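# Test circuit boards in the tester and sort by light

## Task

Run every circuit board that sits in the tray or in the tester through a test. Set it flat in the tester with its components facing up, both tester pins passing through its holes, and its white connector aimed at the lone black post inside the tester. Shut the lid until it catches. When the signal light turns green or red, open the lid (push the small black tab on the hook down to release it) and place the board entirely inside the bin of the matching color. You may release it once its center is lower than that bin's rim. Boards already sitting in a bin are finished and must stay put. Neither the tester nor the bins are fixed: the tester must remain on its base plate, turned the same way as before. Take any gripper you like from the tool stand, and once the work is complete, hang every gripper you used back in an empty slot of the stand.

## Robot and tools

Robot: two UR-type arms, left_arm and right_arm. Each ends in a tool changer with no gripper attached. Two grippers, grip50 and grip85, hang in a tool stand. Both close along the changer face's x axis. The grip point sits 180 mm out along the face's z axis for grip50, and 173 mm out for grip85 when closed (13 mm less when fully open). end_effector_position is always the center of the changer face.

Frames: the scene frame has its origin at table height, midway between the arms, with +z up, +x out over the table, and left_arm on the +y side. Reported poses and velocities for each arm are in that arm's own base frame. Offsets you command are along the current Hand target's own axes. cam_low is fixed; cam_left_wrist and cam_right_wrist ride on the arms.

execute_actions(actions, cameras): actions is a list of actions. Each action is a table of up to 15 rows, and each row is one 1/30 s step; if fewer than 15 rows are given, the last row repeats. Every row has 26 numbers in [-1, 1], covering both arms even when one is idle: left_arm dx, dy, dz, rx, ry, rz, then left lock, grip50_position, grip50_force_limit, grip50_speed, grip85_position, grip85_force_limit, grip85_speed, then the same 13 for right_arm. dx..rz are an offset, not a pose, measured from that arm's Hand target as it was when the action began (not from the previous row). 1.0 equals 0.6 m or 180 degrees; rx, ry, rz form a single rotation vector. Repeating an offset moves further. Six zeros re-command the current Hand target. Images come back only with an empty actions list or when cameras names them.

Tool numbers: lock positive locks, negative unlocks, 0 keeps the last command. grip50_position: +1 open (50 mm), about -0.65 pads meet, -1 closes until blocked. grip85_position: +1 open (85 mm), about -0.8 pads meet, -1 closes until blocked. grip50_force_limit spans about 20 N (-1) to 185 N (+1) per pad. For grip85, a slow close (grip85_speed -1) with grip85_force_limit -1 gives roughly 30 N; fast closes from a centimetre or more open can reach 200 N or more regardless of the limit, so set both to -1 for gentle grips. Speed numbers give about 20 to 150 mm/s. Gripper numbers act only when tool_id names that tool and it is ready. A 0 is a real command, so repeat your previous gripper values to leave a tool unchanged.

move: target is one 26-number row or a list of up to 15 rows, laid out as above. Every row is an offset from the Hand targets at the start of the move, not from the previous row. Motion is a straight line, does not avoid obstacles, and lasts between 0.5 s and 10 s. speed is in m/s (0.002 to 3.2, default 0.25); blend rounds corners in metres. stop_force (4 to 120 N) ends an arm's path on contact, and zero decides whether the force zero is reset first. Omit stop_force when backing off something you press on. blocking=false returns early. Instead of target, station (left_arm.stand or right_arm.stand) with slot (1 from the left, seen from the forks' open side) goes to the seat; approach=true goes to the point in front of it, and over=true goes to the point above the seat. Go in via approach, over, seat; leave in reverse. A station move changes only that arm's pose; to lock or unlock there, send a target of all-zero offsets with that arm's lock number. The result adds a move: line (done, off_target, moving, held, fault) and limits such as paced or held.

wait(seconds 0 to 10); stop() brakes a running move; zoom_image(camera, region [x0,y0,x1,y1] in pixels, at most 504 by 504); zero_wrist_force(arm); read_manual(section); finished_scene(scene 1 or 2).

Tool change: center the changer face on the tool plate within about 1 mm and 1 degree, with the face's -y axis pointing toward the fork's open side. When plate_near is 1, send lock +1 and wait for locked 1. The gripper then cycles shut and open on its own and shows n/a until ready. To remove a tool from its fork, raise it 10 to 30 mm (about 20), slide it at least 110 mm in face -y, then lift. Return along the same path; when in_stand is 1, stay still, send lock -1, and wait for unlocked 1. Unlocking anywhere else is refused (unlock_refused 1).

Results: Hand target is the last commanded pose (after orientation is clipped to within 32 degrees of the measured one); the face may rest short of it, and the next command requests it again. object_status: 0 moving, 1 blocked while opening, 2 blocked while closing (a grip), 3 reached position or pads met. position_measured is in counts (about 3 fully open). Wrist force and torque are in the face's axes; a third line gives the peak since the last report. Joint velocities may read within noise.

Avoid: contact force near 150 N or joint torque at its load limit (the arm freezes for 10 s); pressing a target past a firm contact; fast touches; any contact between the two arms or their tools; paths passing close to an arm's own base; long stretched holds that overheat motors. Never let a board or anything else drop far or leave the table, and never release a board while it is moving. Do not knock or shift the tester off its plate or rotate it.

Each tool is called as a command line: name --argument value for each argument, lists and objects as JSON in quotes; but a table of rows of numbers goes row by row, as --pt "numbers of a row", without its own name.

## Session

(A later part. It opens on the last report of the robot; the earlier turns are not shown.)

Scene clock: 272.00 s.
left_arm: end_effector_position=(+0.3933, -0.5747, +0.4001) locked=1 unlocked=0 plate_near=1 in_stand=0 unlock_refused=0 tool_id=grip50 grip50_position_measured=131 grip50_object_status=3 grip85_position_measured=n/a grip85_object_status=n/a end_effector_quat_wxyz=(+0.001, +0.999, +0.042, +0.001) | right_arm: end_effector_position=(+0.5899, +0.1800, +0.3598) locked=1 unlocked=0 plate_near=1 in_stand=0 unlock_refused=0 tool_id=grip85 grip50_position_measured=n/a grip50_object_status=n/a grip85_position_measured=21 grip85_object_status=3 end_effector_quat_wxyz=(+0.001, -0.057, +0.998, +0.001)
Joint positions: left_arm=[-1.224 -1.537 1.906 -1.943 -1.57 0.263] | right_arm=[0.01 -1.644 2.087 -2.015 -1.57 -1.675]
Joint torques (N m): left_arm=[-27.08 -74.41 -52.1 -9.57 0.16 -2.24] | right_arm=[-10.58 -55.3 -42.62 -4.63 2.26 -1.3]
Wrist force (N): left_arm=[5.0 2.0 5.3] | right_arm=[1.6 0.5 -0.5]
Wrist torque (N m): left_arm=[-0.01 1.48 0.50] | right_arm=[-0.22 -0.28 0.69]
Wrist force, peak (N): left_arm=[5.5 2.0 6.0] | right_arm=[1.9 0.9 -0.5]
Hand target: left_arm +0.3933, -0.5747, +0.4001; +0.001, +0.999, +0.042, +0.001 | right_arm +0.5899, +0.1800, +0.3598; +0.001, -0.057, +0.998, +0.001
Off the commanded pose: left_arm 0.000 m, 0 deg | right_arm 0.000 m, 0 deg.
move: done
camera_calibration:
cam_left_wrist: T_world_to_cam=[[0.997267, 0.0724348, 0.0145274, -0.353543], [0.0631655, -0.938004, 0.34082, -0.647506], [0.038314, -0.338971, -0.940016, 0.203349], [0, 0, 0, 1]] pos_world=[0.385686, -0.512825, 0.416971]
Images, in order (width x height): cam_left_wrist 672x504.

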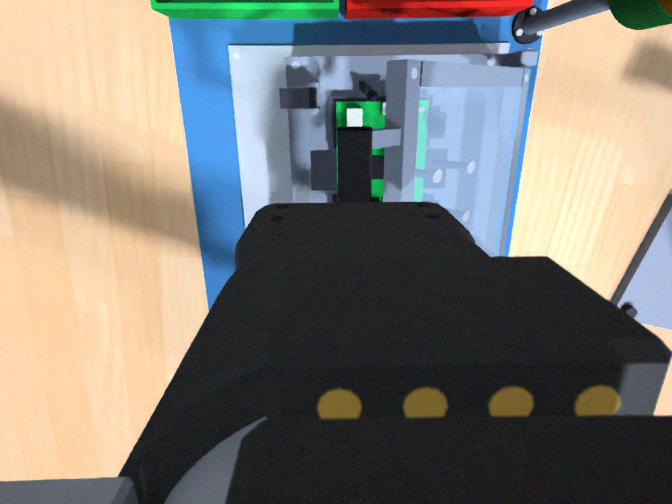

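move --target '[0.0072,0,0,0,0,0,0,-1,-1,-1,1,1,1,0,0,0,0,0,0,0,1,1,1,0.86,-1,-1]' --speed 0.03

move --pt "-0.0482 0 0.0625 0 0 0 0 -1 -1 -1 1 1 1 0 0 0 0 0 0 0 1 1 1 0.86 -1 -1" --pt "-0.0705 0 0.1103 0 0 0 0 -1 -1 -1 1 1 1 0 0 0 0 0 0 0 1 1 1 0.86 -1 -1" --pt "-0.0820 0 0.1510 0 0 0 0 -1 -1 -1 1 1 1 0 0 0 0 0 0 0 1 1 1 0.86 -1 -1" --speed 0.05 --blend 0.01 --stop_force 22 --cameras '["cam_left_wrist","cam_low"]'

Scene clock: 274.37 s.
left_arm: end_effector_position=(+0.3974, -0.5744, +0.4001) locked=1 unlocked=0 plate_near=1 in_stand=0 unlock_refused=0 tool_id=grip50 grip50_position_measured=174 grip50_object_status=2 grip85_position_measured=n/a grip85_object_status=n/a end_effector_quat_wxyz=(+0.001, +0.999, +0.042, +0.001) | right_arm: end_effector_position=(+0.5899, +0.1800, +0.3598) locked=1 unlocked=0 plate_near=1 in_stand=0 unlock_refused=0 tool_id=grip85 grip50_position_measured=n/a grip50_object_status=n/a grip85_position_measured=21 grip85_object_status=3 end_effector_quat_wxyz=(+0.001, -0.057, +0.998, +0.001)
Joint positions: left_arm=[-1.218 -1.533 1.903 -1.943 -1.57 0.269] | right_arm=[0.01 -1.644 2.087 -2.015 -1.57 -1.675]
Joint torques (N m): left_arm=[18.57 -59.42 -76.57 -5.65 -2.12 2.21] | right_arm=[-10.54 -55.2 -42.71 -4.81 2.34 -1.21]
Wrist force (N): left_arm=[4.0 1.2 10.7] | right_arm=[1.5 0.7 -0.2]
Wrist torque (N m): left_arm=[0.03 1.10 0.21] | right_arm=[-0.20 -0.28 0.69]
Wrist force, peak (N): left_arm=[3.8 2.1 12.4] | right_arm=[1.7 0.9 -0.4]
Hand target: left_arm +0.3976, -0.5744, +0.4001; +0.001, +0.999, +0.042, +0.001 | right_arm +0.5899, +0.1800, +0.3598; +0.001, -0.057, +0.998, +0.001
Off the commanded pose: left_arm 0.000 m, 0 deg | right_arm 0.000 m, 0 deg.
move: done

Scene clock: 277.57 s.
left_arm: end_effector_position=(+0.3488, -0.5787, +0.3094) locked=1 unlocked=0 plate_near=1 in_stand=0 unlock_refused=0 tool_id=grip50 grip50_position_measured=174 grip50_object_status=2 grip85_position_measured=n/a grip85_object_status=n/a end_effector_quat_wxyz=(+0.001, +0.999, +0.042, +0.001) | right_arm: end_effector_position=(+0.5899, +0.1800, +0.3598) locked=1 unlocked=0 plate_near=1 in_stand=0 unlock_refused=0 tool_id=grip85 grip50_position_measured=n/a grip50_object_status=n/a grip85_position_measured=21 grip85_object_status=3 end_effector_quat_wxyz=(+0.001, -0.057, +0.998, +0.001)
Joint positions: left_arm=[-1.289 -1.5 2.044 -2.118 -1.57 0.197] | right_arm=[0.01 -1.644 2.087 -2.015 -1.57 -1.675]
Joint torques (N m): left_arm=[-27.12 -49.13 -44.81 -9.36 -0.39 -2.69] | right_arm=[-9.41 -54.54 -42.83 -4.76 2.18 -1]
Wrist force (N): left_arm=[2.9 0.3 -0.9] | right_arm=[1.5 0.5 -0.4]
Wrist torque (N m): left_arm=[0.48 1.58 0.49] | right_arm=[-0.22 -0.28 0.69]
Wrist force, peak (N): left_arm=[-16.0 -3.7 -16.2] | right_arm=[1.8 0.4 -0.8]
Hand target: left_arm +0.3488, -0.5787, +0.3094; +0.001, +0.999, +0.042, +0.001 | right_arm +0.5899, +0.1800, +0.3598; +0.001, -0.057, +0.998, +0.001
Off the commanded pose: left_arm 0.000 m, 0 deg | right_arm 0.000 m, 0 deg.
move: done
camera_calibration:
cam_left_wrist: T_world_to_cam=[[0.997267, 0.0724348, 0.0145274, -0.307457], [0.0631655, -0.938004, 0.34082, -0.617529], [0.038314, -0.338971, -0.940016, 0.118442], [0, 0, 0, 1]] pos_world=[0.341086, -0.516825, 0.326271]
Images, in order (width x height): cam_low 672x504, cam_left_wrist 672x504.

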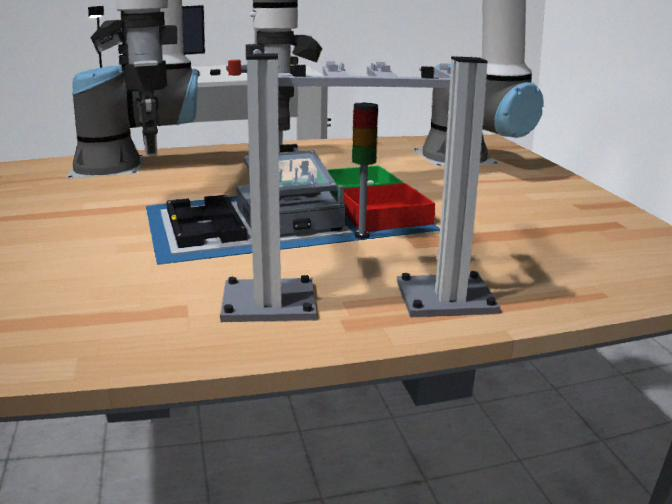

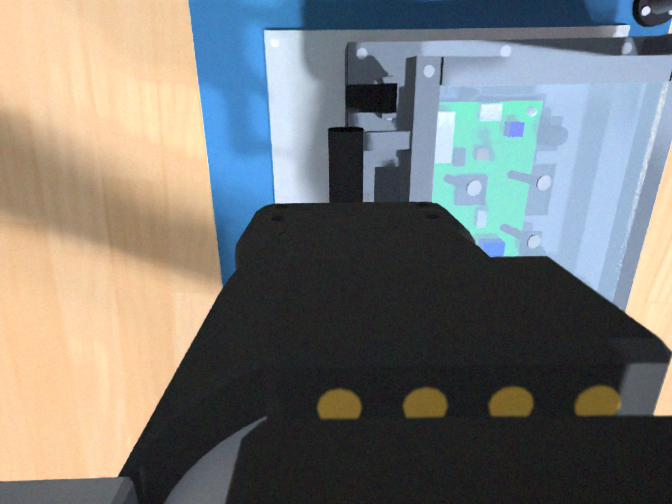

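move --target '[0,0,0,0,0,0,0,-0.98,-0.3,-1,1,1,1,0,0,0,0,0,0,0,1,1,1,0.86,-1,-1]' --speed 0.03

move --pt "-0.0055 0 0.0400 0 0 0 0 -0.98 -0.3 -1 1 1 1 0 0 0 0 0 0 0 1 1 1 0.86 -1 -1" --pt "-0.0067 0 0.0700 0 0 0 0 -0.98 -0.3 -1 1 1 1 0 0 0 0 0 0 0 1 1 1 0.86 -1 -1" --speed '[0.04,0.02]' --blend 0.005 --stop_force 45 --cameras '["cam_left_wrist","cam_low"]'

zoom_image --camera "cam_low" --region '[220, 90, 400, 250]'

Scene clock: 279.53 s.
left_arm: end_effector_position=(+0.3488, -0.5787, +0.3094) locked=1 unlocked=0 plate_near=1 in_stand=0 unlock_refused=0 tool_id=grip50 grip50_position_measured=180 grip50_object_status=2 grip85_position_measured=n/a grip85_object_status=n/a end_effector_quat_wxyz=(+0.001, +0.999, +0.042, +0.001) | right_arm: end_effector_position=(+0.5899, +0.1800, +0.3598) locked=1 unlocked=0 plate_near=1 in_stand=0 unlock_refused=0 tool_id=grip85 grip50_position_measured=n/a grip50_object_status=n/a grip85_position_measured=21 grip85_object_status=3 end_effector_quat_wxyz=(+0.001, -0.057, +0.998, +0.001)
Joint positions: left_arm=[-1.289 -1.5 2.044 -2.118 -1.57 0.197] | right_arm=[0.01 -1.644 2.087 -2.015 -1.57 -1.675]
Joint torques (N m): left_arm=[-27.84 -48.75 -44.6 -9.11 -2.41 -2.39] | right_arm=[-10.49 -53.71 -42.9 -4.73 2.42 -0.89]
Wrist force (N): left_arm=[3.3 -0.3 -1.2] | right_arm=[1.5 0.5 -0.4]
Wrist torque (N m): left_arm=[0.43 1.71 0.49] | right_arm=[-0.22 -0.27 0.69]
Wrist force, peak (N): left_arm=[3.4 -0.1 -1.8] | right_arm=[1.8 0.7 -0.4]
Hand target: left_arm +0.3488, -0.5787, +0.3094; +0.001, +0.999, +0.042, +0.001 | right_arm +0.5899, +0.1800, +0.3598; +0.001, -0.057, +0.998, +0.001
Off the commanded pose: left_arm 0.000 m, 0 deg | right_arm 0.000 m, 0 deg.
move: done

Scene clock: 282.07 s.
left_arm: end_effector_position=(+0.3448, -0.5792, +0.2674) locked=1 unlocked=0 plate_near=1 in_stand=0 unlock_refused=0 tool_id=grip50 grip50_position_measured=180 grip50_object_status=2 grip85_position_measured=n/a grip85_object_status=n/a end_effector_quat_wxyz=(+0.001, +0.999, +0.042, +0.001) | right_arm: end_effector_position=(+0.5899, +0.1800, +0.3598) locked=1 unlocked=0 plate_near=1 in_stand=0 unlock_refused=0 tool_id=grip85 grip50_position_measured=n/a grip50_object_status=n/a grip85_position_measured=21 grip85_object_status=3 end_effector_quat_wxyz=(+0.001, -0.057, +0.998, +0.001)
Joint positions: left_arm=[-1.295 -1.46 2.087 -2.201 -1.57 0.191] | right_arm=[0.01 -1.644 2.087 -2.015 -1.57 -1.675]
Joint torques (N m): left_arm=[-12.2 -36.51 -36.68 -11.41 5.79 -2.72] | right_arm=[-10.36 -54.82 -41.69 -4.91 2.55 -0.78]
Wrist force (N): left_arm=[-20.1 -8.0 -26.2] | right_arm=[1.6 0.3 -0.4]
Wrist torque (N m): left_arm=[2.04 -2.17 0.52] | right_arm=[-0.22 -0.29 0.69]
Wrist force, peak (N): left_arm=[-20.0 -8.1 -27.2] | right_arm=[1.7 1.0 -0.4]
Hand target: left_arm +0.3448, -0.5792, +0.2674; +0.001, +0.999, +0.042, +0.001 | right_arm +0.5899, +0.1800, +0.3598; +0.001, -0.057, +0.998, +0.001
Off the commanded pose: left_arm 0.000 m, 0 deg | right_arm 0.000 m, 0 deg.
move: done
camera_calibration:
cam_left_wrist: T_world_to_cam=[[0.997267, 0.0724348, 0.0145274, -0.302922], [0.0631655, -0.938004, 0.34082, -0.603437], [0.038314, -0.338971, -0.940016, 0.0789417], [0, 0, 0, 1]] pos_world=[0.337186, -0.517325, 0.284271]
Images, in order (width x height): cam_low 672x504, cam_left_wrist 672x504.

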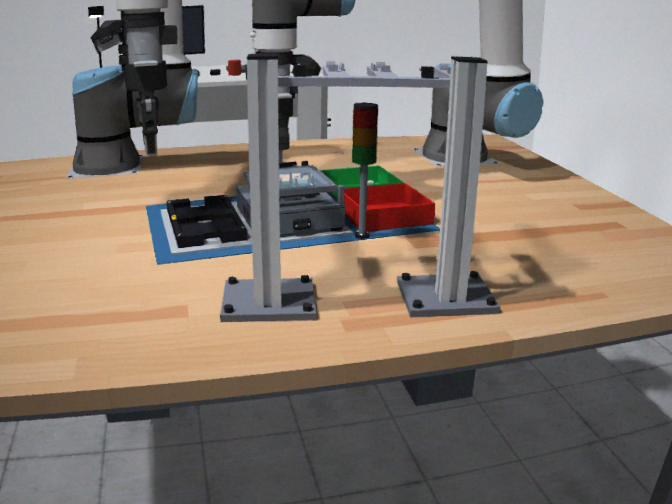

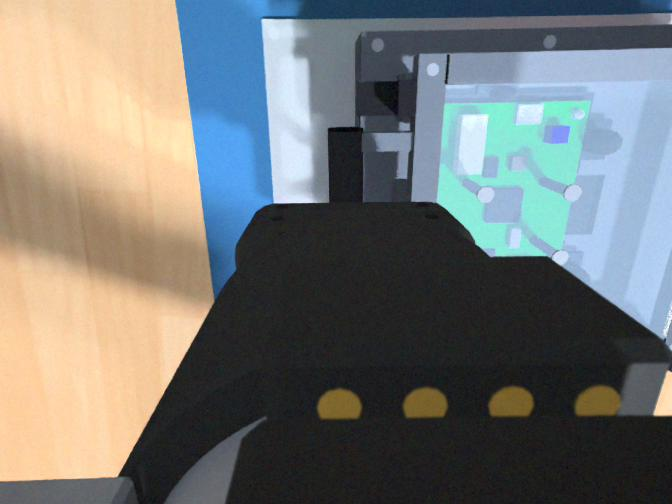

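Scaled by 2.800.

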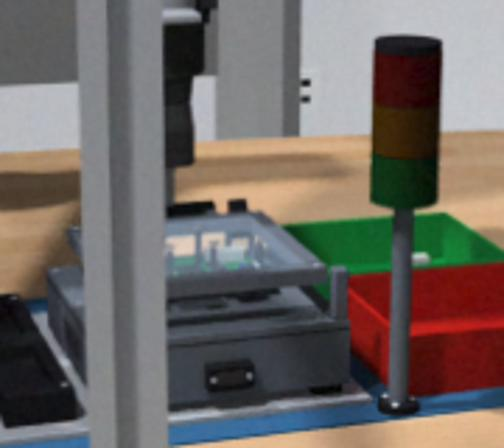

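move --target '[-0.0015,0,0.0100,0,0,0,0,-0.98,-0.3,-1,1,1,1,0,0,0,0,0,0,0,1,1,1,0.86,-1,-1]' --speed 0.015 --stop_force 28 --cameras '["cam_left_wrist","cam_low"]'

zoom_image --camera "cam_low" --region '[220, 90, 400, 250]'

Scene clock: 284.77 s.
left_arm: end_effector_position=(+0.3446, -0.5792, +0.2658) locked=1 unlocked=0 plate_near=1 in_stand=0 unlock_refused=0 tool_id=grip50 grip50_position_measured=180 grip50_object_status=2 grip85_position_measured=n/a grip85_object_status=n/a end_effector_quat_wxyz=(+0.001, +0.999, +0.042, +0.001) | right_arm: end_effector_position=(+0.5899, +0.1800, +0.3598) locked=1 unlocked=0 plate_near=1 in_stand=0 unlock_refused=0 tool_id=grip85 grip50_position_measured=n/a grip50_object_status=n/a grip85_position_measured=21 grip85_object_status=3 end_effector_quat_wxyz=(+0.001, -0.057, +0.998, +0.001)
Joint positions: left_arm=[-1.296 -1.458 2.089 -2.205 -1.57 0.191] | right_arm=[0.01 -1.644 2.087 -2.015 -1.57 -1.675]
Joint torques (N m): left_arm=[15.8 -38.89 -45.46 -6.87 3.11 2.14] | right_arm=[-10.26 -55.49 -42.55 -4.69 2.47 -0.65]
Wrist force (N): left_arm=[-14.9 -18.7 -55.4] | right_arm=[1.6 0.5 -0.4]
Wrist torque (N m): left_arm=[4.04 -1.45 0.55] | right_arm=[-0.22 -0.28 0.69]
Wrist force, peak (N): left_arm=[-16.5 -24.3 -71.3] | right_arm=[1.8 0.8 -0.6]
Hand target: left_arm +0.3446, -0.5792, +0.2658; +0.001, +0.999, +0.042, +0.001 (not the last commanded pose) | right_arm +0.5899, +0.1800, +0.3598; +0.001, -0.057, +0.998, +0.001
Off the commanded pose: left_arm 0.004 m, 0 deg | right_arm 0.000 m, 0 deg.
move: contact (left_arm)
camera_calibration:
cam_left_wrist: T_world_to_cam=[[0.997267, 0.0724379, 0.0145124, -0.302585], [0.063165, -0.937928, 0.341029, -0.602952], [0.0383151, -0.339181, -0.939941, 0.0771906], [0, 0, 0, 1]] pos_world=[0.336886, -0.517425, 0.28257]
Images, in order (width x height): cam_low 672x504, cam_left_wrist 672x504.

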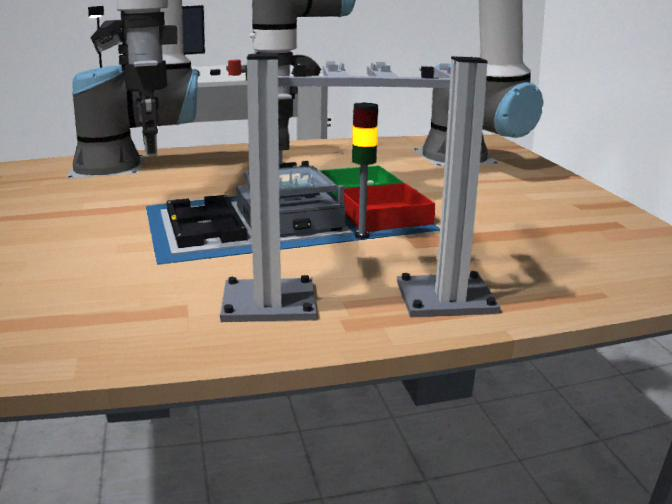

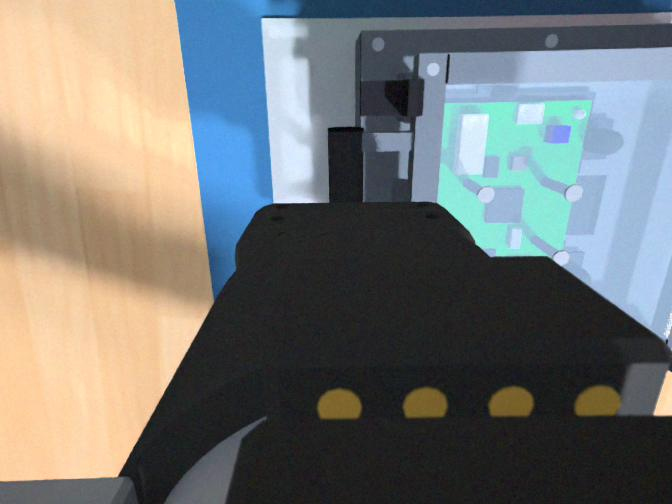

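Scaled by 2.800.

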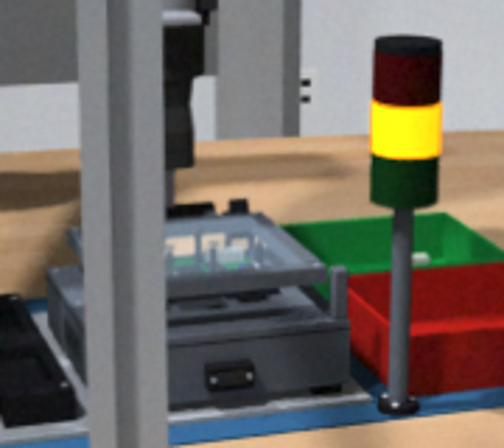

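move --target '[0,0,0,0,0,0,0,0.145,-1,-1,1,1,1,0,0,0,0,0,0,0,1,1,1,0.86,-1,-1]' --speed 0.05

move --pt "0 0 -0.1070 0 0 0 0 0.145 -1 -1 1 1 1 0 0 0 0 0 0 0 1 1 1 0.86 -1 -1" --pt "0.0138 -0.1018 -0.1070 0 0 0 0 -1 -1 -1 1 1 1 0 0 0 0 0 0 0 1 1 1 0.86 -1 -1" --pt "0.0138 -0.1018 -0.0570 0 0 0 0 -1 -1 -1 1 1 1 0 0 0 0 0 0 0 1 1 1 0.86 -1 -1" --speed 0.15 --cameras '["cam_low","cam_left_wrist"]'

zoom_image --camera "cam_low" --region '[260, 90, 380, 200]'

Scene clock: 288.93 s.
left_arm: end_effector_position=(+0.3446, -0.5792, +0.2657) locked=1 unlocked=0 plate_near=1 in_stand=0 unlock_refused=0 tool_id=grip50 grip50_position_measured=131 grip50_object_status=0 grip85_position_measured=n/a grip85_object_status=n/a end_effector_quat_wxyz=(+0.001, +0.999, +0.042, +0.001) | right_arm: end_effector_position=(+0.5899, +0.1800, +0.3598) locked=1 unlocked=0 plate_near=1 in_stand=0 unlock_refused=0 tool_id=grip85 grip50_position_measured=n/a grip50_object_status=n/a grip85_position_measured=21 grip85_object_status=3 end_effector_quat_wxyz=(+0.001, -0.057, +0.998, +0.001)
Joint positions: left_arm=[-1.296 -1.458 2.089 -2.205 -1.57 0.191] | right_arm=[0.01 -1.644 2.087 -2.015 -1.57 -1.675]
Joint torques (N m): left_arm=[13.61 -66.97 -51.76 -9.01 -2.61 2.02] | right_arm=[-10.12 -53.67 -42.7 -4.78 2.35 -0.71]
Wrist force (N): left_arm=[-4.0 -0.8 -0.9] | right_arm=[1.4 0.8 -0.4]
Wrist torque (N m): left_arm=[0.36 0.39 0.50] | right_arm=[-0.19 -0.27 0.69]
Wrist force, peak (N): left_arm=[-14.7 -19.6 -56.7] | right_arm=[1.8 0.5 -0.5]
Hand target: left_arm +0.3446, -0.5792, +0.2658; +0.001, +0.999, +0.042, +0.001 | right_arm +0.5899, +0.1800, +0.3598; +0.001, -0.057, +0.998, +0.001
Off the commanded pose: left_arm 0.000 m, 0 deg | right_arm 0.000 m, 0 deg.
move: done

Scene clock: 293.23 s.
left_arm: end_effector_position=(+0.3477, -0.5176, +0.2999) locked=1 unlocked=0 plate_near=1 in_stand=0 unlock_refused=0 tool_id=grip50 grip50_position_measured=251 grip50_object_status=3 grip85_position_measured=n/a grip85_object_status=n/a end_effector_quat_wxyz=(+0.001, +0.999, +0.042, +0.001) | right_arm: end_effector_position=(+0.5899, +0.1800, +0.3598) locked=1 unlocked=0 plate_near=1 in_stand=0 unlock_refused=0 tool_id=grip85 grip50_position_measured=n/a grip50_object_status=n/a grip85_position_measured=21 grip85_object_status=3 end_effector_quat_wxyz=(+0.001, -0.057, +0.998, +0.001)
Joint positions: left_arm=[-1.263 -1.577 2.144 -2.141 -1.57 0.224] | right_arm=[0.01 -1.644 2.087 -2.015 -1.57 -1.675]
Joint torques (N m): left_arm=[18.08 -38.63 -44.15 -9.98 -2.7 2.2] | right_arm=[-9.35 -53.69 -43.32 -4.87 2.42 -0.54]
Wrist force (N): left_arm=[-3.9 -1.0 -1.2] | right_arm=[1.4 0.7 -0.5]
Wrist torque (N m): left_arm=[0.35 0.41 0.24] | right_arm=[-0.21 -0.27 0.69]
Wrist force, peak (N): left_arm=[-4.0 -0.8 -4.2] | right_arm=[1.9 0.6 -0.7]
Hand target: left_arm +0.3477, -0.5176, +0.2998; +0.001, +0.999, +0.042, +0.001 | right_arm +0.5899, +0.1800, +0.3598; +0.001, -0.057, +0.998, +0.001
Off the commanded pose: left_arm 0.000 m, 0 deg | right_arm 0.000 m, 0 deg.
move: done
camera_calibration:
cam_left_wrist: T_world_to_cam=[[0.997263, 0.072475, 0.0146049, -0.310653], [0.0631683, -0.937926, 0.341035, -0.556943], [0.0384148, -0.339179, -0.939937, 0.130111], [0, 0, 0, 1]] pos_world=[0.339986, -0.455725, 0.316771]
Images, in order (width x height): cam_low 672x504, cam_left_wrist 672x504.

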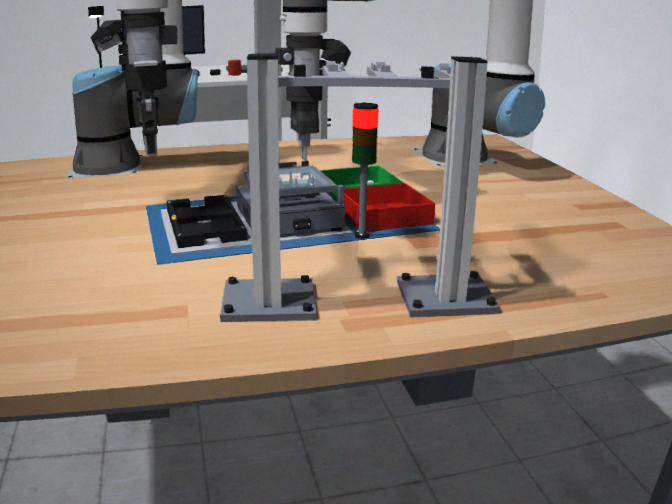

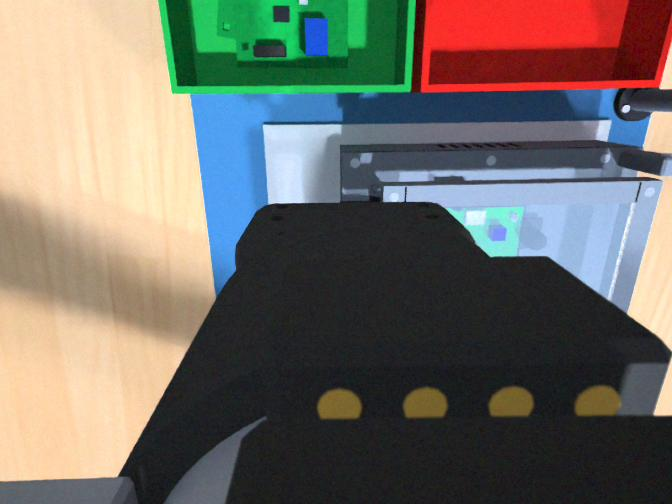

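Scaled by 4.200.

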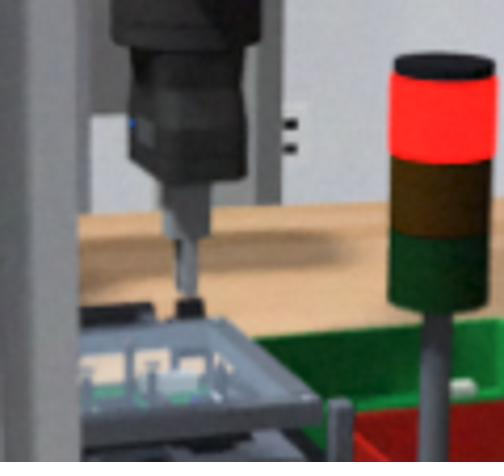

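move --target '[0,-0.0012,0.0283,0,0,0,0,-1,-1,-1,1,1,1,0,0,0,0,0,0,0,1,1,1,0.86,-1,-1]' --speed 0.025 --stop_force 5

move --target '[-0.0083,0,0.0068,0,0,0,0,-1,-1,-1,1,1,1,0,0,0,0,0,0,0,1,1,1,0.86,-1,-1]' --speed 0.02 --cameras '["cam_low","cam_left_wrist"]'

zoom_image --camera "cam_low" --region '[260, 90, 380, 200]'

Scene clock: 296.03 s.
left_arm: end_effector_position=(+0.3476, -0.5171, +0.2878) locked=1 unlocked=0 plate_near=1 in_stand=0 unlock_refused=0 tool_id=grip50 grip50_position_measured=251 grip50_object_status=3 grip85_position_measured=n/a grip85_object_status=n/a end_effector_quat_wxyz=(+0.001, +0.999, +0.042, +0.001) | right_arm: end_effector_position=(+0.5899, +0.1800, +0.3598) locked=1 unlocked=0 plate_near=1 in_stand=0 unlock_refused=0 tool_id=grip85 grip50_position_measured=n/a grip50_object_status=n/a grip85_position_measured=21 grip85_object_status=3 end_effector_quat_wxyz=(+0.001, -0.057, +0.998, +0.001)
Joint positions: left_arm=[-1.262 -1.565 2.157 -2.166 -1.57 0.224] | right_arm=[0.01 -1.644 2.087 -2.015 -1.57 -1.675]
Joint torques (N m): left_arm=[8.88 -62.26 -62.55 -5.3 -1.47 0.14] | right_arm=[-8.1 -53.91 -43.15 -5.11 2.48 -0.51]
Wrist force (N): left_arm=[-3.7 -1.0 -1.2] | right_arm=[1.5 0.7 -0.6]
Wrist torque (N m): left_arm=[0.37 0.40 0.23] | right_arm=[-0.21 -0.28 0.69]
Wrist force, peak (N): left_arm=[-4.9 1.2 -12.4] | right_arm=[1.8 0.5 -0.3]
Hand target: left_arm +0.3476, -0.5171, +0.2878; +0.001, +0.999, +0.042, +0.001 (not the last commanded pose) | right_arm +0.5899, +0.1800, +0.3598; +0.001, -0.057, +0.998, +0.001
Off the commanded pose: left_arm 0.005 m, 0 deg | right_arm 0.000 m, 0 deg.
move: contact (left_arm)

Scene clock: 296.77 s.
left_arm: end_effector_position=(+0.3429, -0.5175, +0.2839) locked=1 unlocked=0 plate_near=1 in_stand=0 unlock_refused=0 tool_id=grip50 grip50_position_measured=251 grip50_object_status=3 grip85_position_measured=n/a grip85_object_status=n/a end_effector_quat_wxyz=(+0.001, +0.999, +0.042, +0.001) | right_arm: end_effector_position=(+0.5899, +0.1800, +0.3598) locked=1 unlocked=0 plate_near=1 in_stand=0 unlock_refused=0 tool_id=grip85 grip50_position_measured=n/a grip50_object_status=n/a grip85_position_measured=21 grip85_object_status=3 end_effector_quat_wxyz=(+0.001, -0.057, +0.998, +0.001)
Joint positions: left_arm=[-1.27 -1.565 2.165 -2.174 -1.57 0.216] | right_arm=[0.01 -1.644 2.087 -2.015 -1.57 -1.675]
Joint torques (N m): left_arm=[-23.17 -38.52 -43.88 -9.24 -0.17 -1.81] | right_arm=[-7.87 -52.38 -42.57 -5.06 2.45 -0.45]
Wrist force (N): left_arm=[-5.1 -0.8 -7.9] | right_arm=[1.6 0.5 -0.4]
Wrist torque (N m): left_arm=[0.37 0.31 0.50] | right_arm=[-0.22 -0.28 0.69]
Wrist force, peak (N): left_arm=[-3.7 -0.9 -11.4] | right_arm=[1.6 0.9 -0.5]
Hand target: left_arm +0.3427, -0.5175, +0.2837; +0.001, +0.999, +0.042, +0.001 | right_arm +0.5899, +0.1800, +0.3598; +0.001, -0.057, +0.998, +0.001
Off the commanded pose: left_arm 0.000 m, 0 deg | right_arm 0.000 m, 0 deg.
move: done
camera_calibration:
cam_left_wrist: T_world_to_cam=[[0.997261, 0.072534, 0.0144836, -0.305575], [0.0632686, -0.937952, 0.340944, -0.551107], [0.038315, -0.339093, -0.939972, 0.115374], [0, 0, 0, 1]] pos_world=[0.335185, -0.455625, 0.30077]
Images, in order (width x height): cam_low 672x504, cam_left_wrist 672x504.

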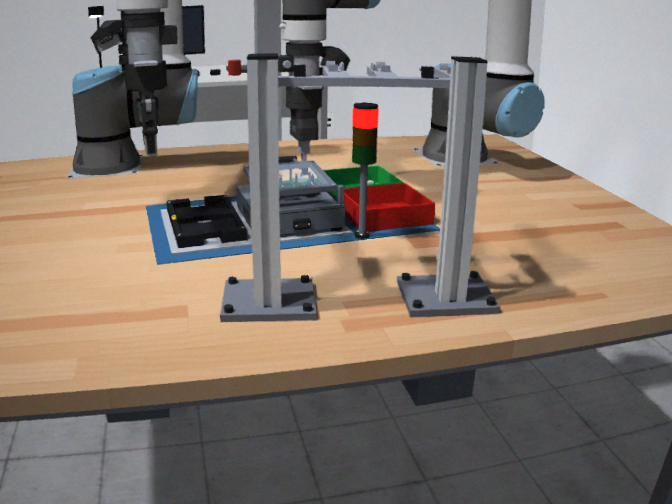

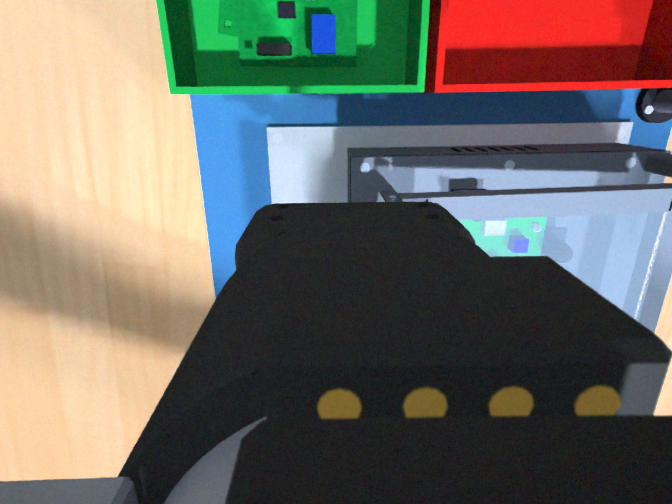

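Scaled by 4.200.

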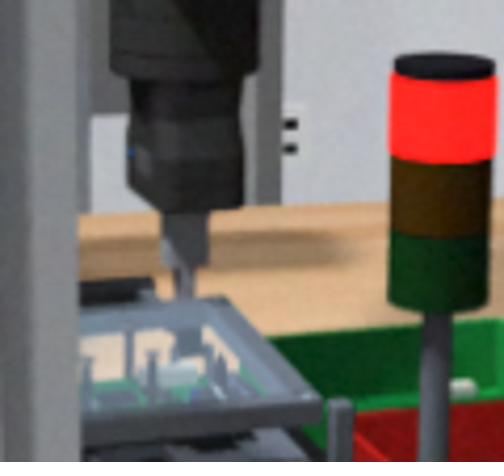

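move --pt "0 0 -0.0768 0 0 0 0 -1 -1 -1 1 1 1 0 0 0 0 0 0 0 1 1 1 0.86 -1 -1" --pt "-0.0014 0.1024 -0.0768 0 0 0 0 0.145 -1 -1 1 1 1 0 0 0 0 0 0 0 1 1 1 0.86 -1 -1" --speed 0.12 --cameras '["cam_left_wrist"]'

move --target '[0,0,0.0800,0,0,0,0,0.145,-1,-1,1,1,1,0,0,0,0,0,0,0,1,1,1,0.86,-1,-1]' --speed 0.06 --stop_force 8

move --target '[0,0,0,0,0,0,0,-1,-1,-1,1,1,1,0,0,0,0,0,0,0,1,1,1,0.86,-1,-1]' --speed 0.05

Scene clock: 301.57 s.
left_arm: end_effector_position=(+0.3469, -0.5787, +0.3300) locked=1 unlocked=0 plate_near=1 in_stand=0 unlock_refused=0 tool_id=grip50 grip50_position_measured=131 grip50_object_status=0 grip85_position_measured=n/a grip85_object_status=n/a end_effector_quat_wxyz=(+0.001, +0.999, +0.042, +0.001) | right_arm: end_effector_position=(+0.5899, +0.1800, +0.3598) locked=1 unlocked=0 plate_near=1 in_stand=0 unlock_refused=0 tool_id=grip85 grip50_position_measured=n/a grip50_object_status=n/a grip85_position_measured=21 grip85_object_status=3 end_effector_quat_wxyz=(+0.001, -0.057, +0.998, +0.001)
Joint positions: left_arm=[-1.292 -1.52 2.024 -2.078 -1.57 0.195] | right_arm=[0.01 -1.644 2.087 -2.015 -1.57 -1.675]
Joint torques (N m): left_arm=[-22.11 -51.19 -65.04 -5.18 1.95 -2.58] | right_arm=[-7.26 -53.41 -42.31 -4.72 2.18 -0.35]
Wrist force (N): left_arm=[-4.1 -0.9 -0.4] | right_arm=[1.5 0.6 -0.3]
Wrist torque (N m): left_arm=[0.33 0.40 0.48] | right_arm=[-0.21 -0.27 0.69]
Wrist force, peak (N): left_arm=[-4.7 -0.8 -9.4] | right_arm=[1.8 0.6 -0.6]
Hand target: left_arm +0.3469, -0.5787, +0.3300; +0.001, +0.999, +0.042, +0.001 | right_arm +0.5899, +0.1800, +0.3598; +0.001, -0.057, +0.998, +0.001
Off the commanded pose: left_arm 0.000 m, 0 deg | right_arm 0.000 m, 0 deg.
move: done
camera_calibration:
cam_left_wrist: T_world_to_cam=[[0.997261, 0.072534, 0.0144836, -0.305891], [0.0632686, -0.937952, 0.340944, -0.624452], [0.038315, -0.339093, -0.939972, 0.137703], [0, 0, 0, 1]] pos_world=[0.339285, -0.516825, 0.34677]
Images, in order (width x height): cam_left_wrist 672x504.

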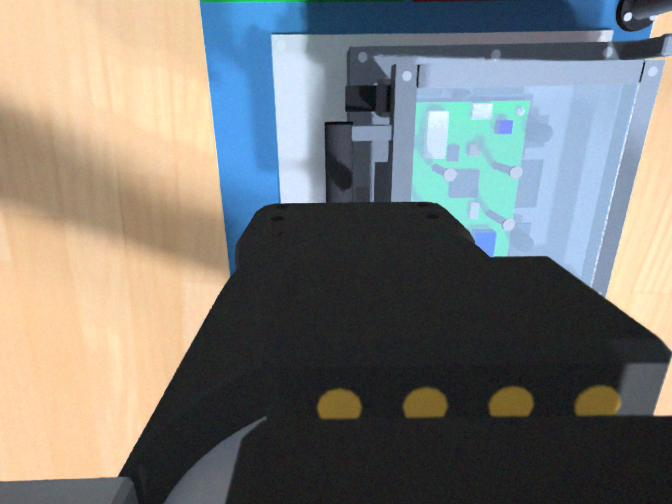

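Scene clock: 303.60 s.
left_arm: end_effector_position=(+0.3470, -0.5788, +0.2820) locked=1 unlocked=0 plate_near=1 in_stand=0 unlock_refused=0 tool_id=grip50 grip50_position_measured=131 grip50_object_status=3 grip85_position_measured=n/a grip85_object_status=n/a end_effector_quat_wxyz=(+0.001, +0.999, +0.042, +0.001) | right_arm: end_effector_position=(+0.5899, +0.1800, +0.3598) locked=1 unlocked=0 plate_near=1 in_stand=0 unlock_refused=0 tool_id=grip85 grip50_position_measured=n/a grip50_object_status=n/a grip85_position_measured=21 grip85_object_status=3 end_effector_quat_wxyz=(+0.001, -0.057, +0.998, +0.001)
Joint positions: left_arm=[-1.292 -1.474 2.072 -2.172 -1.57 0.195] | right_arm=[0.01 -1.644 2.087 -2.015 -1.57 -1.675]
Joint torques (N m): left_arm=[16.63 -52.32 -44.78 -9.83 1.09 1.89] | right_arm=[-9.18 -53.04 -42.69 -5.03 2.48 -0.2]
Wrist force (N): left_arm=[-3.9 -0.9 -1.2] | right_arm=[1.4 0.8 -0.6]
Wrist torque (N m): left_arm=[0.36 0.39 0.51] | right_arm=[-0.20 -0.27 0.69]
Wrist force, peak (N): left_arm=[-3.9 -0.8 -2.6] | right_arm=[1.9 0.4 -0.4]
Hand target: left_arm +0.3470, -0.5788, +0.2820; +0.001, +0.999, +0.042, +0.001 | right_arm +0.5899, +0.1800, +0.3598; +0.001, -0.057, +0.998, +0.001
Off the commanded pose: left_arm 0.000 m, 0 deg | right_arm 0.000 m, 0 deg.
move: done

Scene clock: 304.27 s.
left_arm: end_effector_position=(+0.3470, -0.5788, +0.2819) locked=1 unlocked=0 plate_near=1 in_stand=0 unlock_refused=0 tool_id=grip50 grip50_position_measured=174 grip50_object_status=2 grip85_position_measured=n/a grip85_object_status=n/a end_effector_quat_wxyz=(+0.001, +0.999, +0.042, +0.001) | right_arm: end_effector_position=(+0.5899, +0.1800, +0.3598) locked=1 unlocked=0 plate_near=1 in_stand=0 unlock_refused=0 tool_id=grip85 grip50_position_measured=n/a grip50_object_status=n/a grip85_position_measured=21 grip85_object_status=3 end_effector_quat_wxyz=(+0.001, -0.057, +0.998, +0.001)
Joint positions: left_arm=[-1.292 -1.474 2.072 -2.172 -1.57 0.195] | right_arm=[0.01 -1.644 2.087 -2.015 -1.57 -1.675]
Joint torques (N m): left_arm=[18.52 -51.19 -49.87 -9.94 9.01 1.74] | right_arm=[-8.28 -53.42 -42.75 -5.04 2.35 -0.12]
Wrist force (N): left_arm=[-23.9 -1.4 -3.7] | right_arm=[1.5 0.5 -0.2]
Wrist torque (N m): left_arm=[0.45 -3.50 0.51] | right_arm=[-0.21 -0.28 0.69]
Wrist force, peak (N): left_arm=[-26.3 -2.5 -4.6] | right_arm=[1.7 0.5 -0.6]
Hand target: left_arm +0.3470, -0.5788, +0.2820; +0.001, +0.999, +0.042, +0.001 | right_arm +0.5899, +0.1800, +0.3598; +0.001, -0.057, +0.998, +0.001
Off the commanded pose: left_arm 0.000 m, 0 deg | right_arm 0.000 m, 0 deg.
move: done

move --pt "-0.0030 0 -0.0100 0 0 0 0 -1 -1 -1 1 1 1 0 0 0 0 0 0 0 1 1 1 0.86 -1 -1" --pt "0.0148 0 -0.0867 0 0 0 0 -1 -1 -1 1 1 1 0 0 0 0 0 0 0 1 1 1 0.86 -1 -1" --pt "0.0370 0 -0.1343 0 0 0 0 -1 -1 -1 1 1 1 0 0 0 0 0 0 0 1 1 1 0.86 -1 -1" --pt "0.0852 0 -0.1970 0 0 0 0 -1 -1 -1 1 1 1 0 0 0 0 0 0 0 1 1 1 0.86 -1 -1" --speed '[0.03,0.06,0.06,0.06]' --blend 0.01 --stop_force 25

move --target '[0,0,0,0,0,0,0,0.145,-1,-1,1,1,1,0,0,0,0,0,0,0,1,1,1,0.86,-1,-1]' --speed 0.05 --cameras '["cam_left_wrist","cam_low"]'

Scene clock: 309.40 s.
left_arm: end_effector_position=(+0.3977, -0.5742, +0.4002) locked=1 unlocked=0 plate_near=1 in_stand=0 unlock_refused=0 tool_id=grip50 grip50_position_measured=174 grip50_object_status=2 grip85_position_measured=n/a grip85_object_status=n/a end_effector_quat_wxyz=(+0.001, +0.999, +0.042, +0.001) | right_arm: end_effector_position=(+0.5899, +0.1800, +0.3598) locked=1 unlocked=0 plate_near=1 in_stand=0 unlock_refused=0 tool_id=grip85 grip50_position_measured=n/a grip50_object_status=n/a grip85_position_measured=21 grip85_object_status=3 end_effector_quat_wxyz=(+0.001, -0.057, +0.998, +0.001)
Joint positions: left_arm=[-1.217 -1.534 1.902 -1.943 -1.57 0.269] | right_arm=[0.01 -1.644 2.087 -2.015 -1.57 -1.675]
Joint torques (N m): left_arm=[19.64 -54.95 -74.17 -6.81 -2.24 2.24] | right_arm=[-7.04 -53.16 -43.11 -4.85 2.47 -0.02]
Wrist force (N): left_arm=[-4.2 -2.4 4.7] | right_arm=[1.5 0.5 -0.5]
Wrist torque (N m): left_arm=[0.66 -0.23 0.21] | right_arm=[-0.22 -0.27 0.69]
Wrist force, peak (N): left_arm=[-25.9 -1.9 -4.4] | right_arm=[1.6 0.8 -0.9]
Hand target: left_arm +0.3977, -0.5742, +0.4002; +0.001, +0.999, +0.042, +0.001 | right_arm +0.5899, +0.1800, +0.3598; +0.001, -0.057, +0.998, +0.001
Off the commanded pose: left_arm 0.000 m, 0 deg | right_arm 0.000 m, 0 deg.
move: done; blend cut to 0.0031 m at target 1

Scene clock: 310.07 s.
left_arm: end_effector_position=(+0.3977, -0.5742, +0.4003) locked=1 unlocked=0 plate_near=1 in_stand=0 unlock_refused=0 tool_id=grip50 grip50_position_measured=131 grip50_object_status=3 grip85_position_measured=n/a grip85_object_status=n/a end_effector_quat_wxyz=(+0.001, +0.999, +0.042, +0.001) | right_arm: end_effector_position=(+0.5899, +0.1800, +0.3598) locked=1 unlocked=0 plate_near=1 in_stand=0 unlock_refused=0 tool_id=grip85 grip50_position_measured=n/a grip50_object_status=n/a grip85_position_measured=21 grip85_object_status=3 end_effector_quat_wxyz=(+0.001, -0.057, +0.998, +0.001)
Joint positions: left_arm=[-1.217 -1.534 1.902 -1.943 -1.57 0.269] | right_arm=[0.01 -1.644 2.087 -2.015 -1.57 -1.675]
Joint torques (N m): left_arm=[17.85 -54.59 -53.92 -7.03 -2.6 2.17] | right_arm=[-7.18 -52.51 -42.7 -4.97 2.37 -0.03]
Wrist force (N): left_arm=[-2.3 -0.8 -0.7] | right_arm=[1.3 0.7 -0.4]
Wrist torque (N m): left_arm=[0.33 0.30 0.20] | right_arm=[-0.20 -0.27 0.69]
Wrist force, peak (N): left_arm=[-4.8 -3.8 -1.3] | right_arm=[1.8 0.6 -0.5]
Hand target: left_arm +0.3977, -0.5742, +0.4002; +0.001, +0.999, +0.042, +0.001 | right_arm +0.5899, +0.1800, +0.3598; +0.001, -0.057, +0.998, +0.001
Off the commanded pose: left_arm 0.000 m, 0 deg | right_arm 0.000 m, 0 deg.
move: done
camera_calibration:
cam_left_wrist: T_world_to_cam=[[0.997263, 0.072475, 0.0146049, -0.35798], [0.0631683, -0.937926, 0.341035, -0.647434], [0.0384148, -0.339179, -0.939937, 0.203359], [0, 0, 0, 1]] pos_world=[0.390086, -0.512325, 0.417171]
Images, in order (width x height): cam_low 672x504, cam_left_wrist 672x504.

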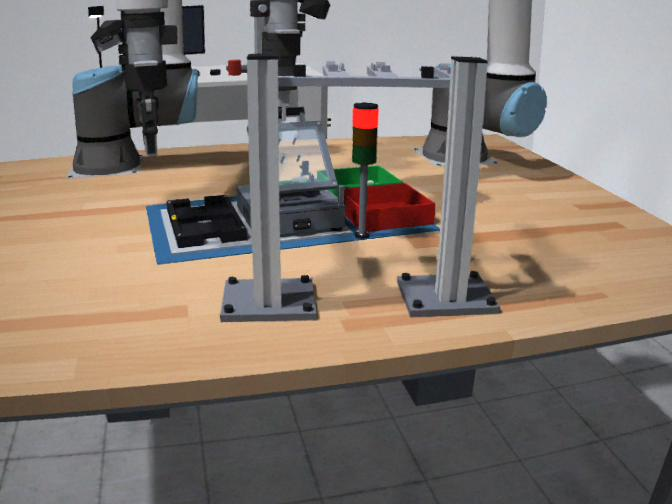

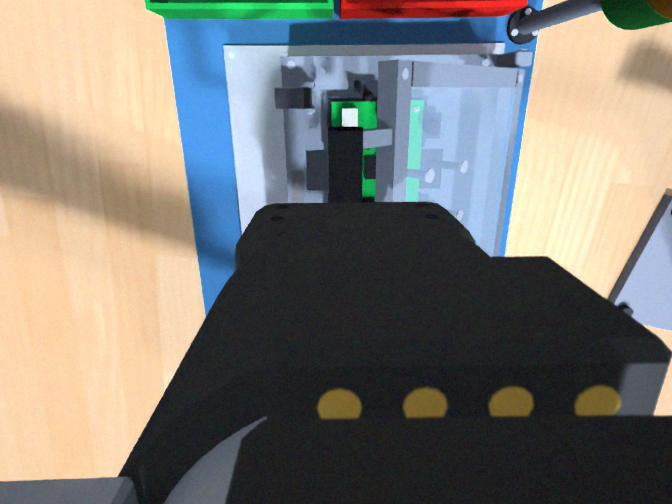

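Continue opening with the straddle.

move --pt "0.0697 0 -0.0482 0 0 0 0 0.145 -1 -1 1 1 1 0 0 0 0 0 0 0 1 1 1 0.86 -1 -1" --pt "0.1427 0 -0.0783 0 0 0 0 0.145 -1 -1 1 1 1 0 0 0 0 0 0 0 1 1 1 0.86 -1 -1" --pt "0.2210 0 -0.0887 0 0 0 0 0.145 -1 -1 1 1 1 0 0 0 0 0 0 0 1 1 1 0.86 -1 -1" --pt "0.2890 0 -0.0838 0 0 0 0 0.145 -1 -1 1 1 1 0 0 0 0 0 0 0 1 1 1 0.86 -1 -1" --speed 0.07 --blend 0.015 --stop_force 18 --cameras '["cam_low"]'

Scene clock: 314.73 s.
left_arm: end_effector_position=(+0.5704, -0.5595, +0.4508) locked=1 unlocked=0 plate_near=1 in_stand=0 unlock_refused=0 tool_id=grip50 grip50_position_measured=131 grip50_object_status=3 grip85_position_measured=n/a grip85_object_status=n/a end_effector_quat_wxyz=(+0.001, +0.999, +0.042, +0.001) | right_arm: end_effector_position=(+0.5899, +0.1800, +0.3598) locked=1 unlocked=0 plate_near=1 in_stand=0 unlock_refused=0 tool_id=grip85 grip50_position_measured=n/a grip50_object_status=n/a grip85_position_measured=21 grip85_object_status=3 end_effector_quat_wxyz=(+0.001, -0.057, +0.998, +0.001)
Joint positions: left_arm=[-0.996 -1.396 1.655 -1.833 -1.571 0.491] | right_arm=[0.01 -1.644 2.087 -2.015 -1.57 -1.675]
Joint torques (N m): left_arm=[20.92 -66.29 -74.36 -6.11 -2.06 2.25] | right_arm=[-6.91 -53.31 -42.81 -5.12 2.34 0.15]
Wrist force (N): left_arm=[-4.4 -1.7 0.5] | right_arm=[1.3 0.4 -0.5]
Wrist torque (N m): left_arm=[0.62 -0.15 0.25] | right_arm=[-0.23 -0.26 0.69]
Wrist force, peak (N): left_arm=[-13.3 -3.0 -10.4] | right_arm=[1.8 0.4 -0.8]
Hand target: left_arm +0.5704, -0.5595, +0.4508; +0.001, +0.999, +0.042, +0.001 | right_arm +0.5899, +0.1800, +0.3598; +0.001, -0.057, +0.998, +0.001
Off the commanded pose: left_arm 0.000 m, 0 deg | right_arm 0.000 m, 0 deg.
move: done
Images, in order (width x height): cam_low 672x504.

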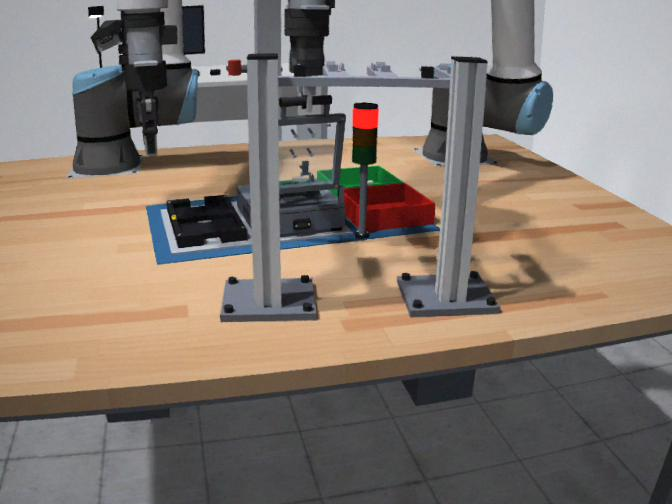

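move --pt "0 0 -0.1667 0 0 0 0 0.145 -1 -1 1 1 1 0 0 0 0 0 0 0 1 1 1 0.86 -1 -1" --pt "0.0951 -0.2557 -0.0833 0 0 -0.4206 0 0.145 -1 -1 1 1 1 0.03 0.22 0 0 0 0 0 1 1 1 0.86 -1 -1" --pt "0.0951 -0.2557 0.1123 0 0 -0.4206 0 0.145 -1 -1 1 1 1 0.0645 0.4353 0.05 0 0 0 0 1 1 1 0.86 -1 -1" --speed '[0.15,0.3,0.2]' --blend 0.02 --cameras '["cam_right_wrist","cam_left_wrist"]'

move --station "left_arm.stand" --slot 1 --over true --speed 0.1

move --station "left_arm.stand" --slot 1 --speed 0.04 --stop_force 25

Scene clock: 323.13 s.
left_arm: end_effector_position=(+0.6145, -0.4020, +0.3833) locked=1 unlocked=0 plate_near=1 in_stand=0 unlock_refused=0 tool_id=grip50 grip50_position_measured=131 grip50_object_status=3 grip85_position_measured=n/a grip85_object_status=n/a end_effector_quat_wxyz=(+0.002, +0.763, +0.646, +0.000) | right_arm: end_effector_position=(+0.5217, +0.4350, +0.3301) locked=1 unlocked=0 plate_near=1 in_stand=0 unlock_refused=0 tool_id=grip85 grip50_position_measured=n/a grip50_object_status=n/a grip85_position_measured=21 grip85_object_status=3 end_effector_quat_wxyz=(+0.001, -0.057, +0.998, +0.001)
Joint positions: left_arm=[-0.819 -1.464 1.859 -1.969 -1.571 -0.653] | right_arm=[0.435 -1.513 2.015 -2.075 -1.57 -1.25]
Joint torques (N m): left_arm=[19.01 -53.38 -48.31 -9.73 1.84 -2.27] | right_arm=[10.96 -42.85 -60.99 -9.74 -2.66 2.26]
Wrist force (N): left_arm=[-2.4 -0.7 -1.5] | right_arm=[1.7 0.4 -0.5]
Wrist torque (N m): left_arm=[0.34 0.25 0.48] | right_arm=[-0.22 -0.31 0.39]
Wrist force, peak (N): left_arm=[-4.7 -0.2 3.7] | right_arm=[2.2 3.7 0.3]
Hand target: left_arm +0.6145, -0.4020, +0.3831; +0.002, +0.763, +0.646, +0.000 | right_arm +0.5217, +0.4352, +0.3301; +0.001, -0.057, +0.998, +0.001
Off the commanded pose: left_arm 0.000 m, 0 deg | right_arm 0.000 m, 0 deg.
move: done
camera_calibration:
cam_left_wrist: T_world_to_cam=[[0.175921, 0.984349, 0.0104649, 0.286454], [0.924918, -0.168921, 0.340577, -0.714078], [0.337015, -0.0502356, -0.940158, 0.170129], [0, 0, 0, 1]] pos_world=[0.552734, -0.394047, 0.400149]
cam_right_wrist: T_world_to_cam=[[-0.991205, -0.131679, 0.01315, 0.578946], [-0.118267, 0.926035, 0.35843, -0.407255], [-0.0593752, 0.353722, -0.933464, 0.22328], [0, 0, 0, 1]] pos_world=[0.538947, 0.374389, 0.346783]
Images, in order (width x height): cam_left_wrist 672x504, cam_right_wrist 672x504.

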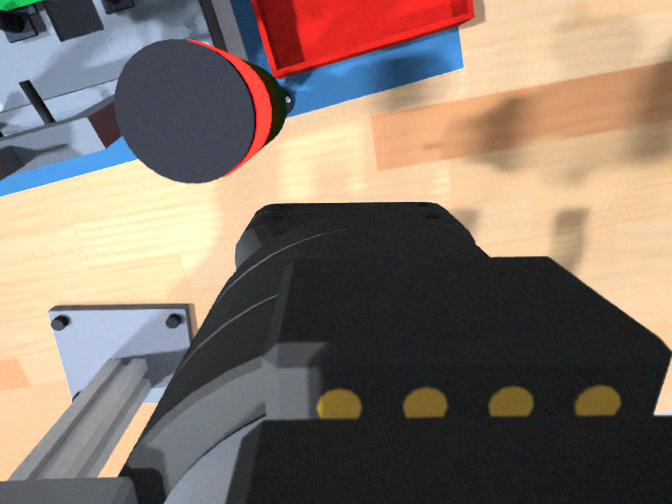

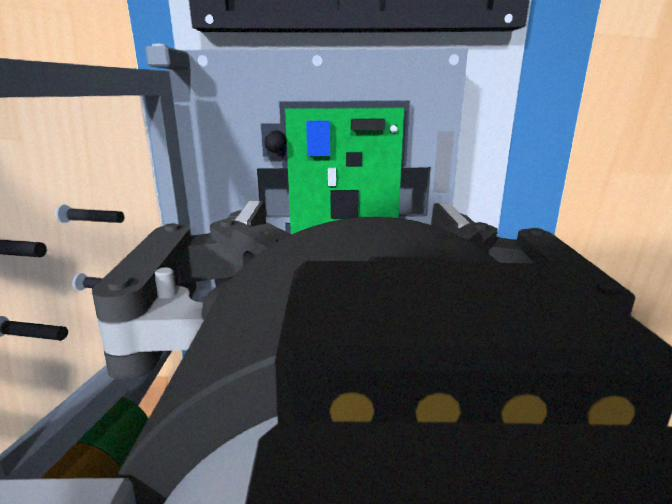

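Scene clock: 324.83 s.
left_arm: end_effector_position=(+0.7266, -0.4205, +0.3834) locked=1 unlocked=0 plate_near=1 in_stand=0 unlock_refused=0 tool_id=grip50 grip50_position_measured=131 grip50_object_status=3 grip85_position_measured=n/a grip85_object_status=n/a end_effector_quat_wxyz=(+0.002, +0.763, +0.646, +0.000) | right_arm: end_effector_position=(+0.5217, +0.4352, +0.3301) locked=1 unlocked=0 plate_near=1 in_stand=0 unlock_refused=0 tool_id=grip85 grip50_position_measured=n/a grip50_object_status=n/a grip85_position_measured=21 grip85_object_status=3 end_effector_quat_wxyz=(+0.001, -0.057, +0.998, +0.001)
Joint positions: left_arm=[-0.733 -1.297 1.656 -1.933 -1.572 -0.569] | right_arm=[0.436 -1.513 2.015 -2.075 -1.57 -1.249]
Joint torques (N m): left_arm=[17.54 -75.1 -69.5 -5.53 -3.24 2.42] | right_arm=[10.37 -45.3 -60.83 -9.75 -2.3 2.42]
Wrist force (N): left_arm=[-2.0 -0.6 -1.3] | right_arm=[1.6 0.1 -0.6]
Wrist torque (N m): left_arm=[0.37 0.24 0.22] | right_arm=[-0.25 -0.30 0.39]
Wrist force, peak (N): left_arm=[-2.3 -2.7 -1.6] | right_arm=[1.8 0.6 -0.4]
Hand target: left_arm +0.7268, -0.4206, +0.3834; +0.002, +0.763, +0.646, +0.000 | right_arm +0.5217, +0.4352, +0.3301; +0.001, -0.057, +0.998, +0.001
Tool commands: left_gripper/lock=+0.0 left_gripper/grip50_position=+0.145 left_gripper/grip50_force_limit=-1.0 left_gripper/grip50_speed=-1.0 left_gripper/grip85_position=+1.0 left_gripper/grip85_force_limit=+1.0 left_gripper/grip85_speed=+1.0 right_gripper/lock=+0.0 right_gripper/grip50_position=+1.0 right_gripper/grip50_force_limit=+1.0 right_gripper/grip50_speed=+1.0 right_gripper/grip85_position=+0.86 right_gripper/grip85_force_limit=-1.0 right_gripper/grip85_speed=-1.0
Off the commanded pose: left_arm 0.000 m, 0 deg.
move: done; to station left_arm.stand, slot 1, over the seat

Scene clock: 326.63 s.
left_arm: end_effector_position=(+0.7269, -0.4206, +0.3614) locked=1 unlocked=0 plate_near=1 in_stand=1 unlock_refused=0 tool_id=grip50 grip50_position_measured=131 grip50_object_status=3 grip85_position_measured=n/a grip85_object_status=n/a end_effector_quat_wxyz=(+0.002, +0.763, +0.646, +0.000) | right_arm: end_effector_position=(+0.5217, +0.4352, +0.3301) locked=1 unlocked=0 plate_near=1 in_stand=0 unlock_refused=0 tool_id=grip85 grip50_position_measured=n/a grip50_object_status=n/a grip85_position_measured=21 grip85_object_status=3 end_effector_quat_wxyz=(+0.001, -0.057, +0.998, +0.001)
Joint positions: left_arm=[-0.733 -1.283 1.679 -1.97 -1.572 -0.568] | right_arm=[0.436 -1.513 2.015 -2.075 -1.57 -1.249]
Joint torques (N m): left_arm=[17.1 -58.55 -37.99 -9.29 -1.51 1.82] | right_arm=[10.7 -44.39 -60.57 -9.61 -2.54 2.43]
Wrist force (N): left_arm=[-0.1 -7.5 -27.6] | right_arm=[1.5 0.1 -0.6]
Wrist torque (N m): left_arm=[0.76 1.76 -0.18] | right_arm=[-0.24 -0.30 0.39]
Wrist force, peak (N): left_arm=[-0.3 -7.5 -28.2] | right_arm=[1.7 0.3 -0.8]
Hand target: left_arm +0.7269, -0.4206, +0.3615; +0.002, +0.763, +0.646, +0.000 | right_arm +0.5217, +0.4352, +0.3301; +0.001, -0.057, +0.998, +0.001
Tool commands: left_gripper/lock=+0.0 left_gripper/grip50_position=+0.145 left_gripper/grip50_force_limit=-1.0 left_gripper/grip50_speed=-1.0 left_gripper/grip85_position=+1.0 left_gripper/grip85_force_limit=+1.0 left_gripper/grip85_speed=+1.0 right_gripper/lock=+0.0 right_gripper/grip50_position=+1.0 right_gripper/grip50_force_limit=+1.0 right_gripper/grip50_speed=+1.0 right_gripper/grip85_position=+0.86 right_gripper/grip85_force_limit=-1.0 right_gripper/grip85_speed=-1.0
Off the commanded pose: left_arm 0.000 m, 0 deg.
move: contact (left_arm); to station left_arm.stand, slot 1


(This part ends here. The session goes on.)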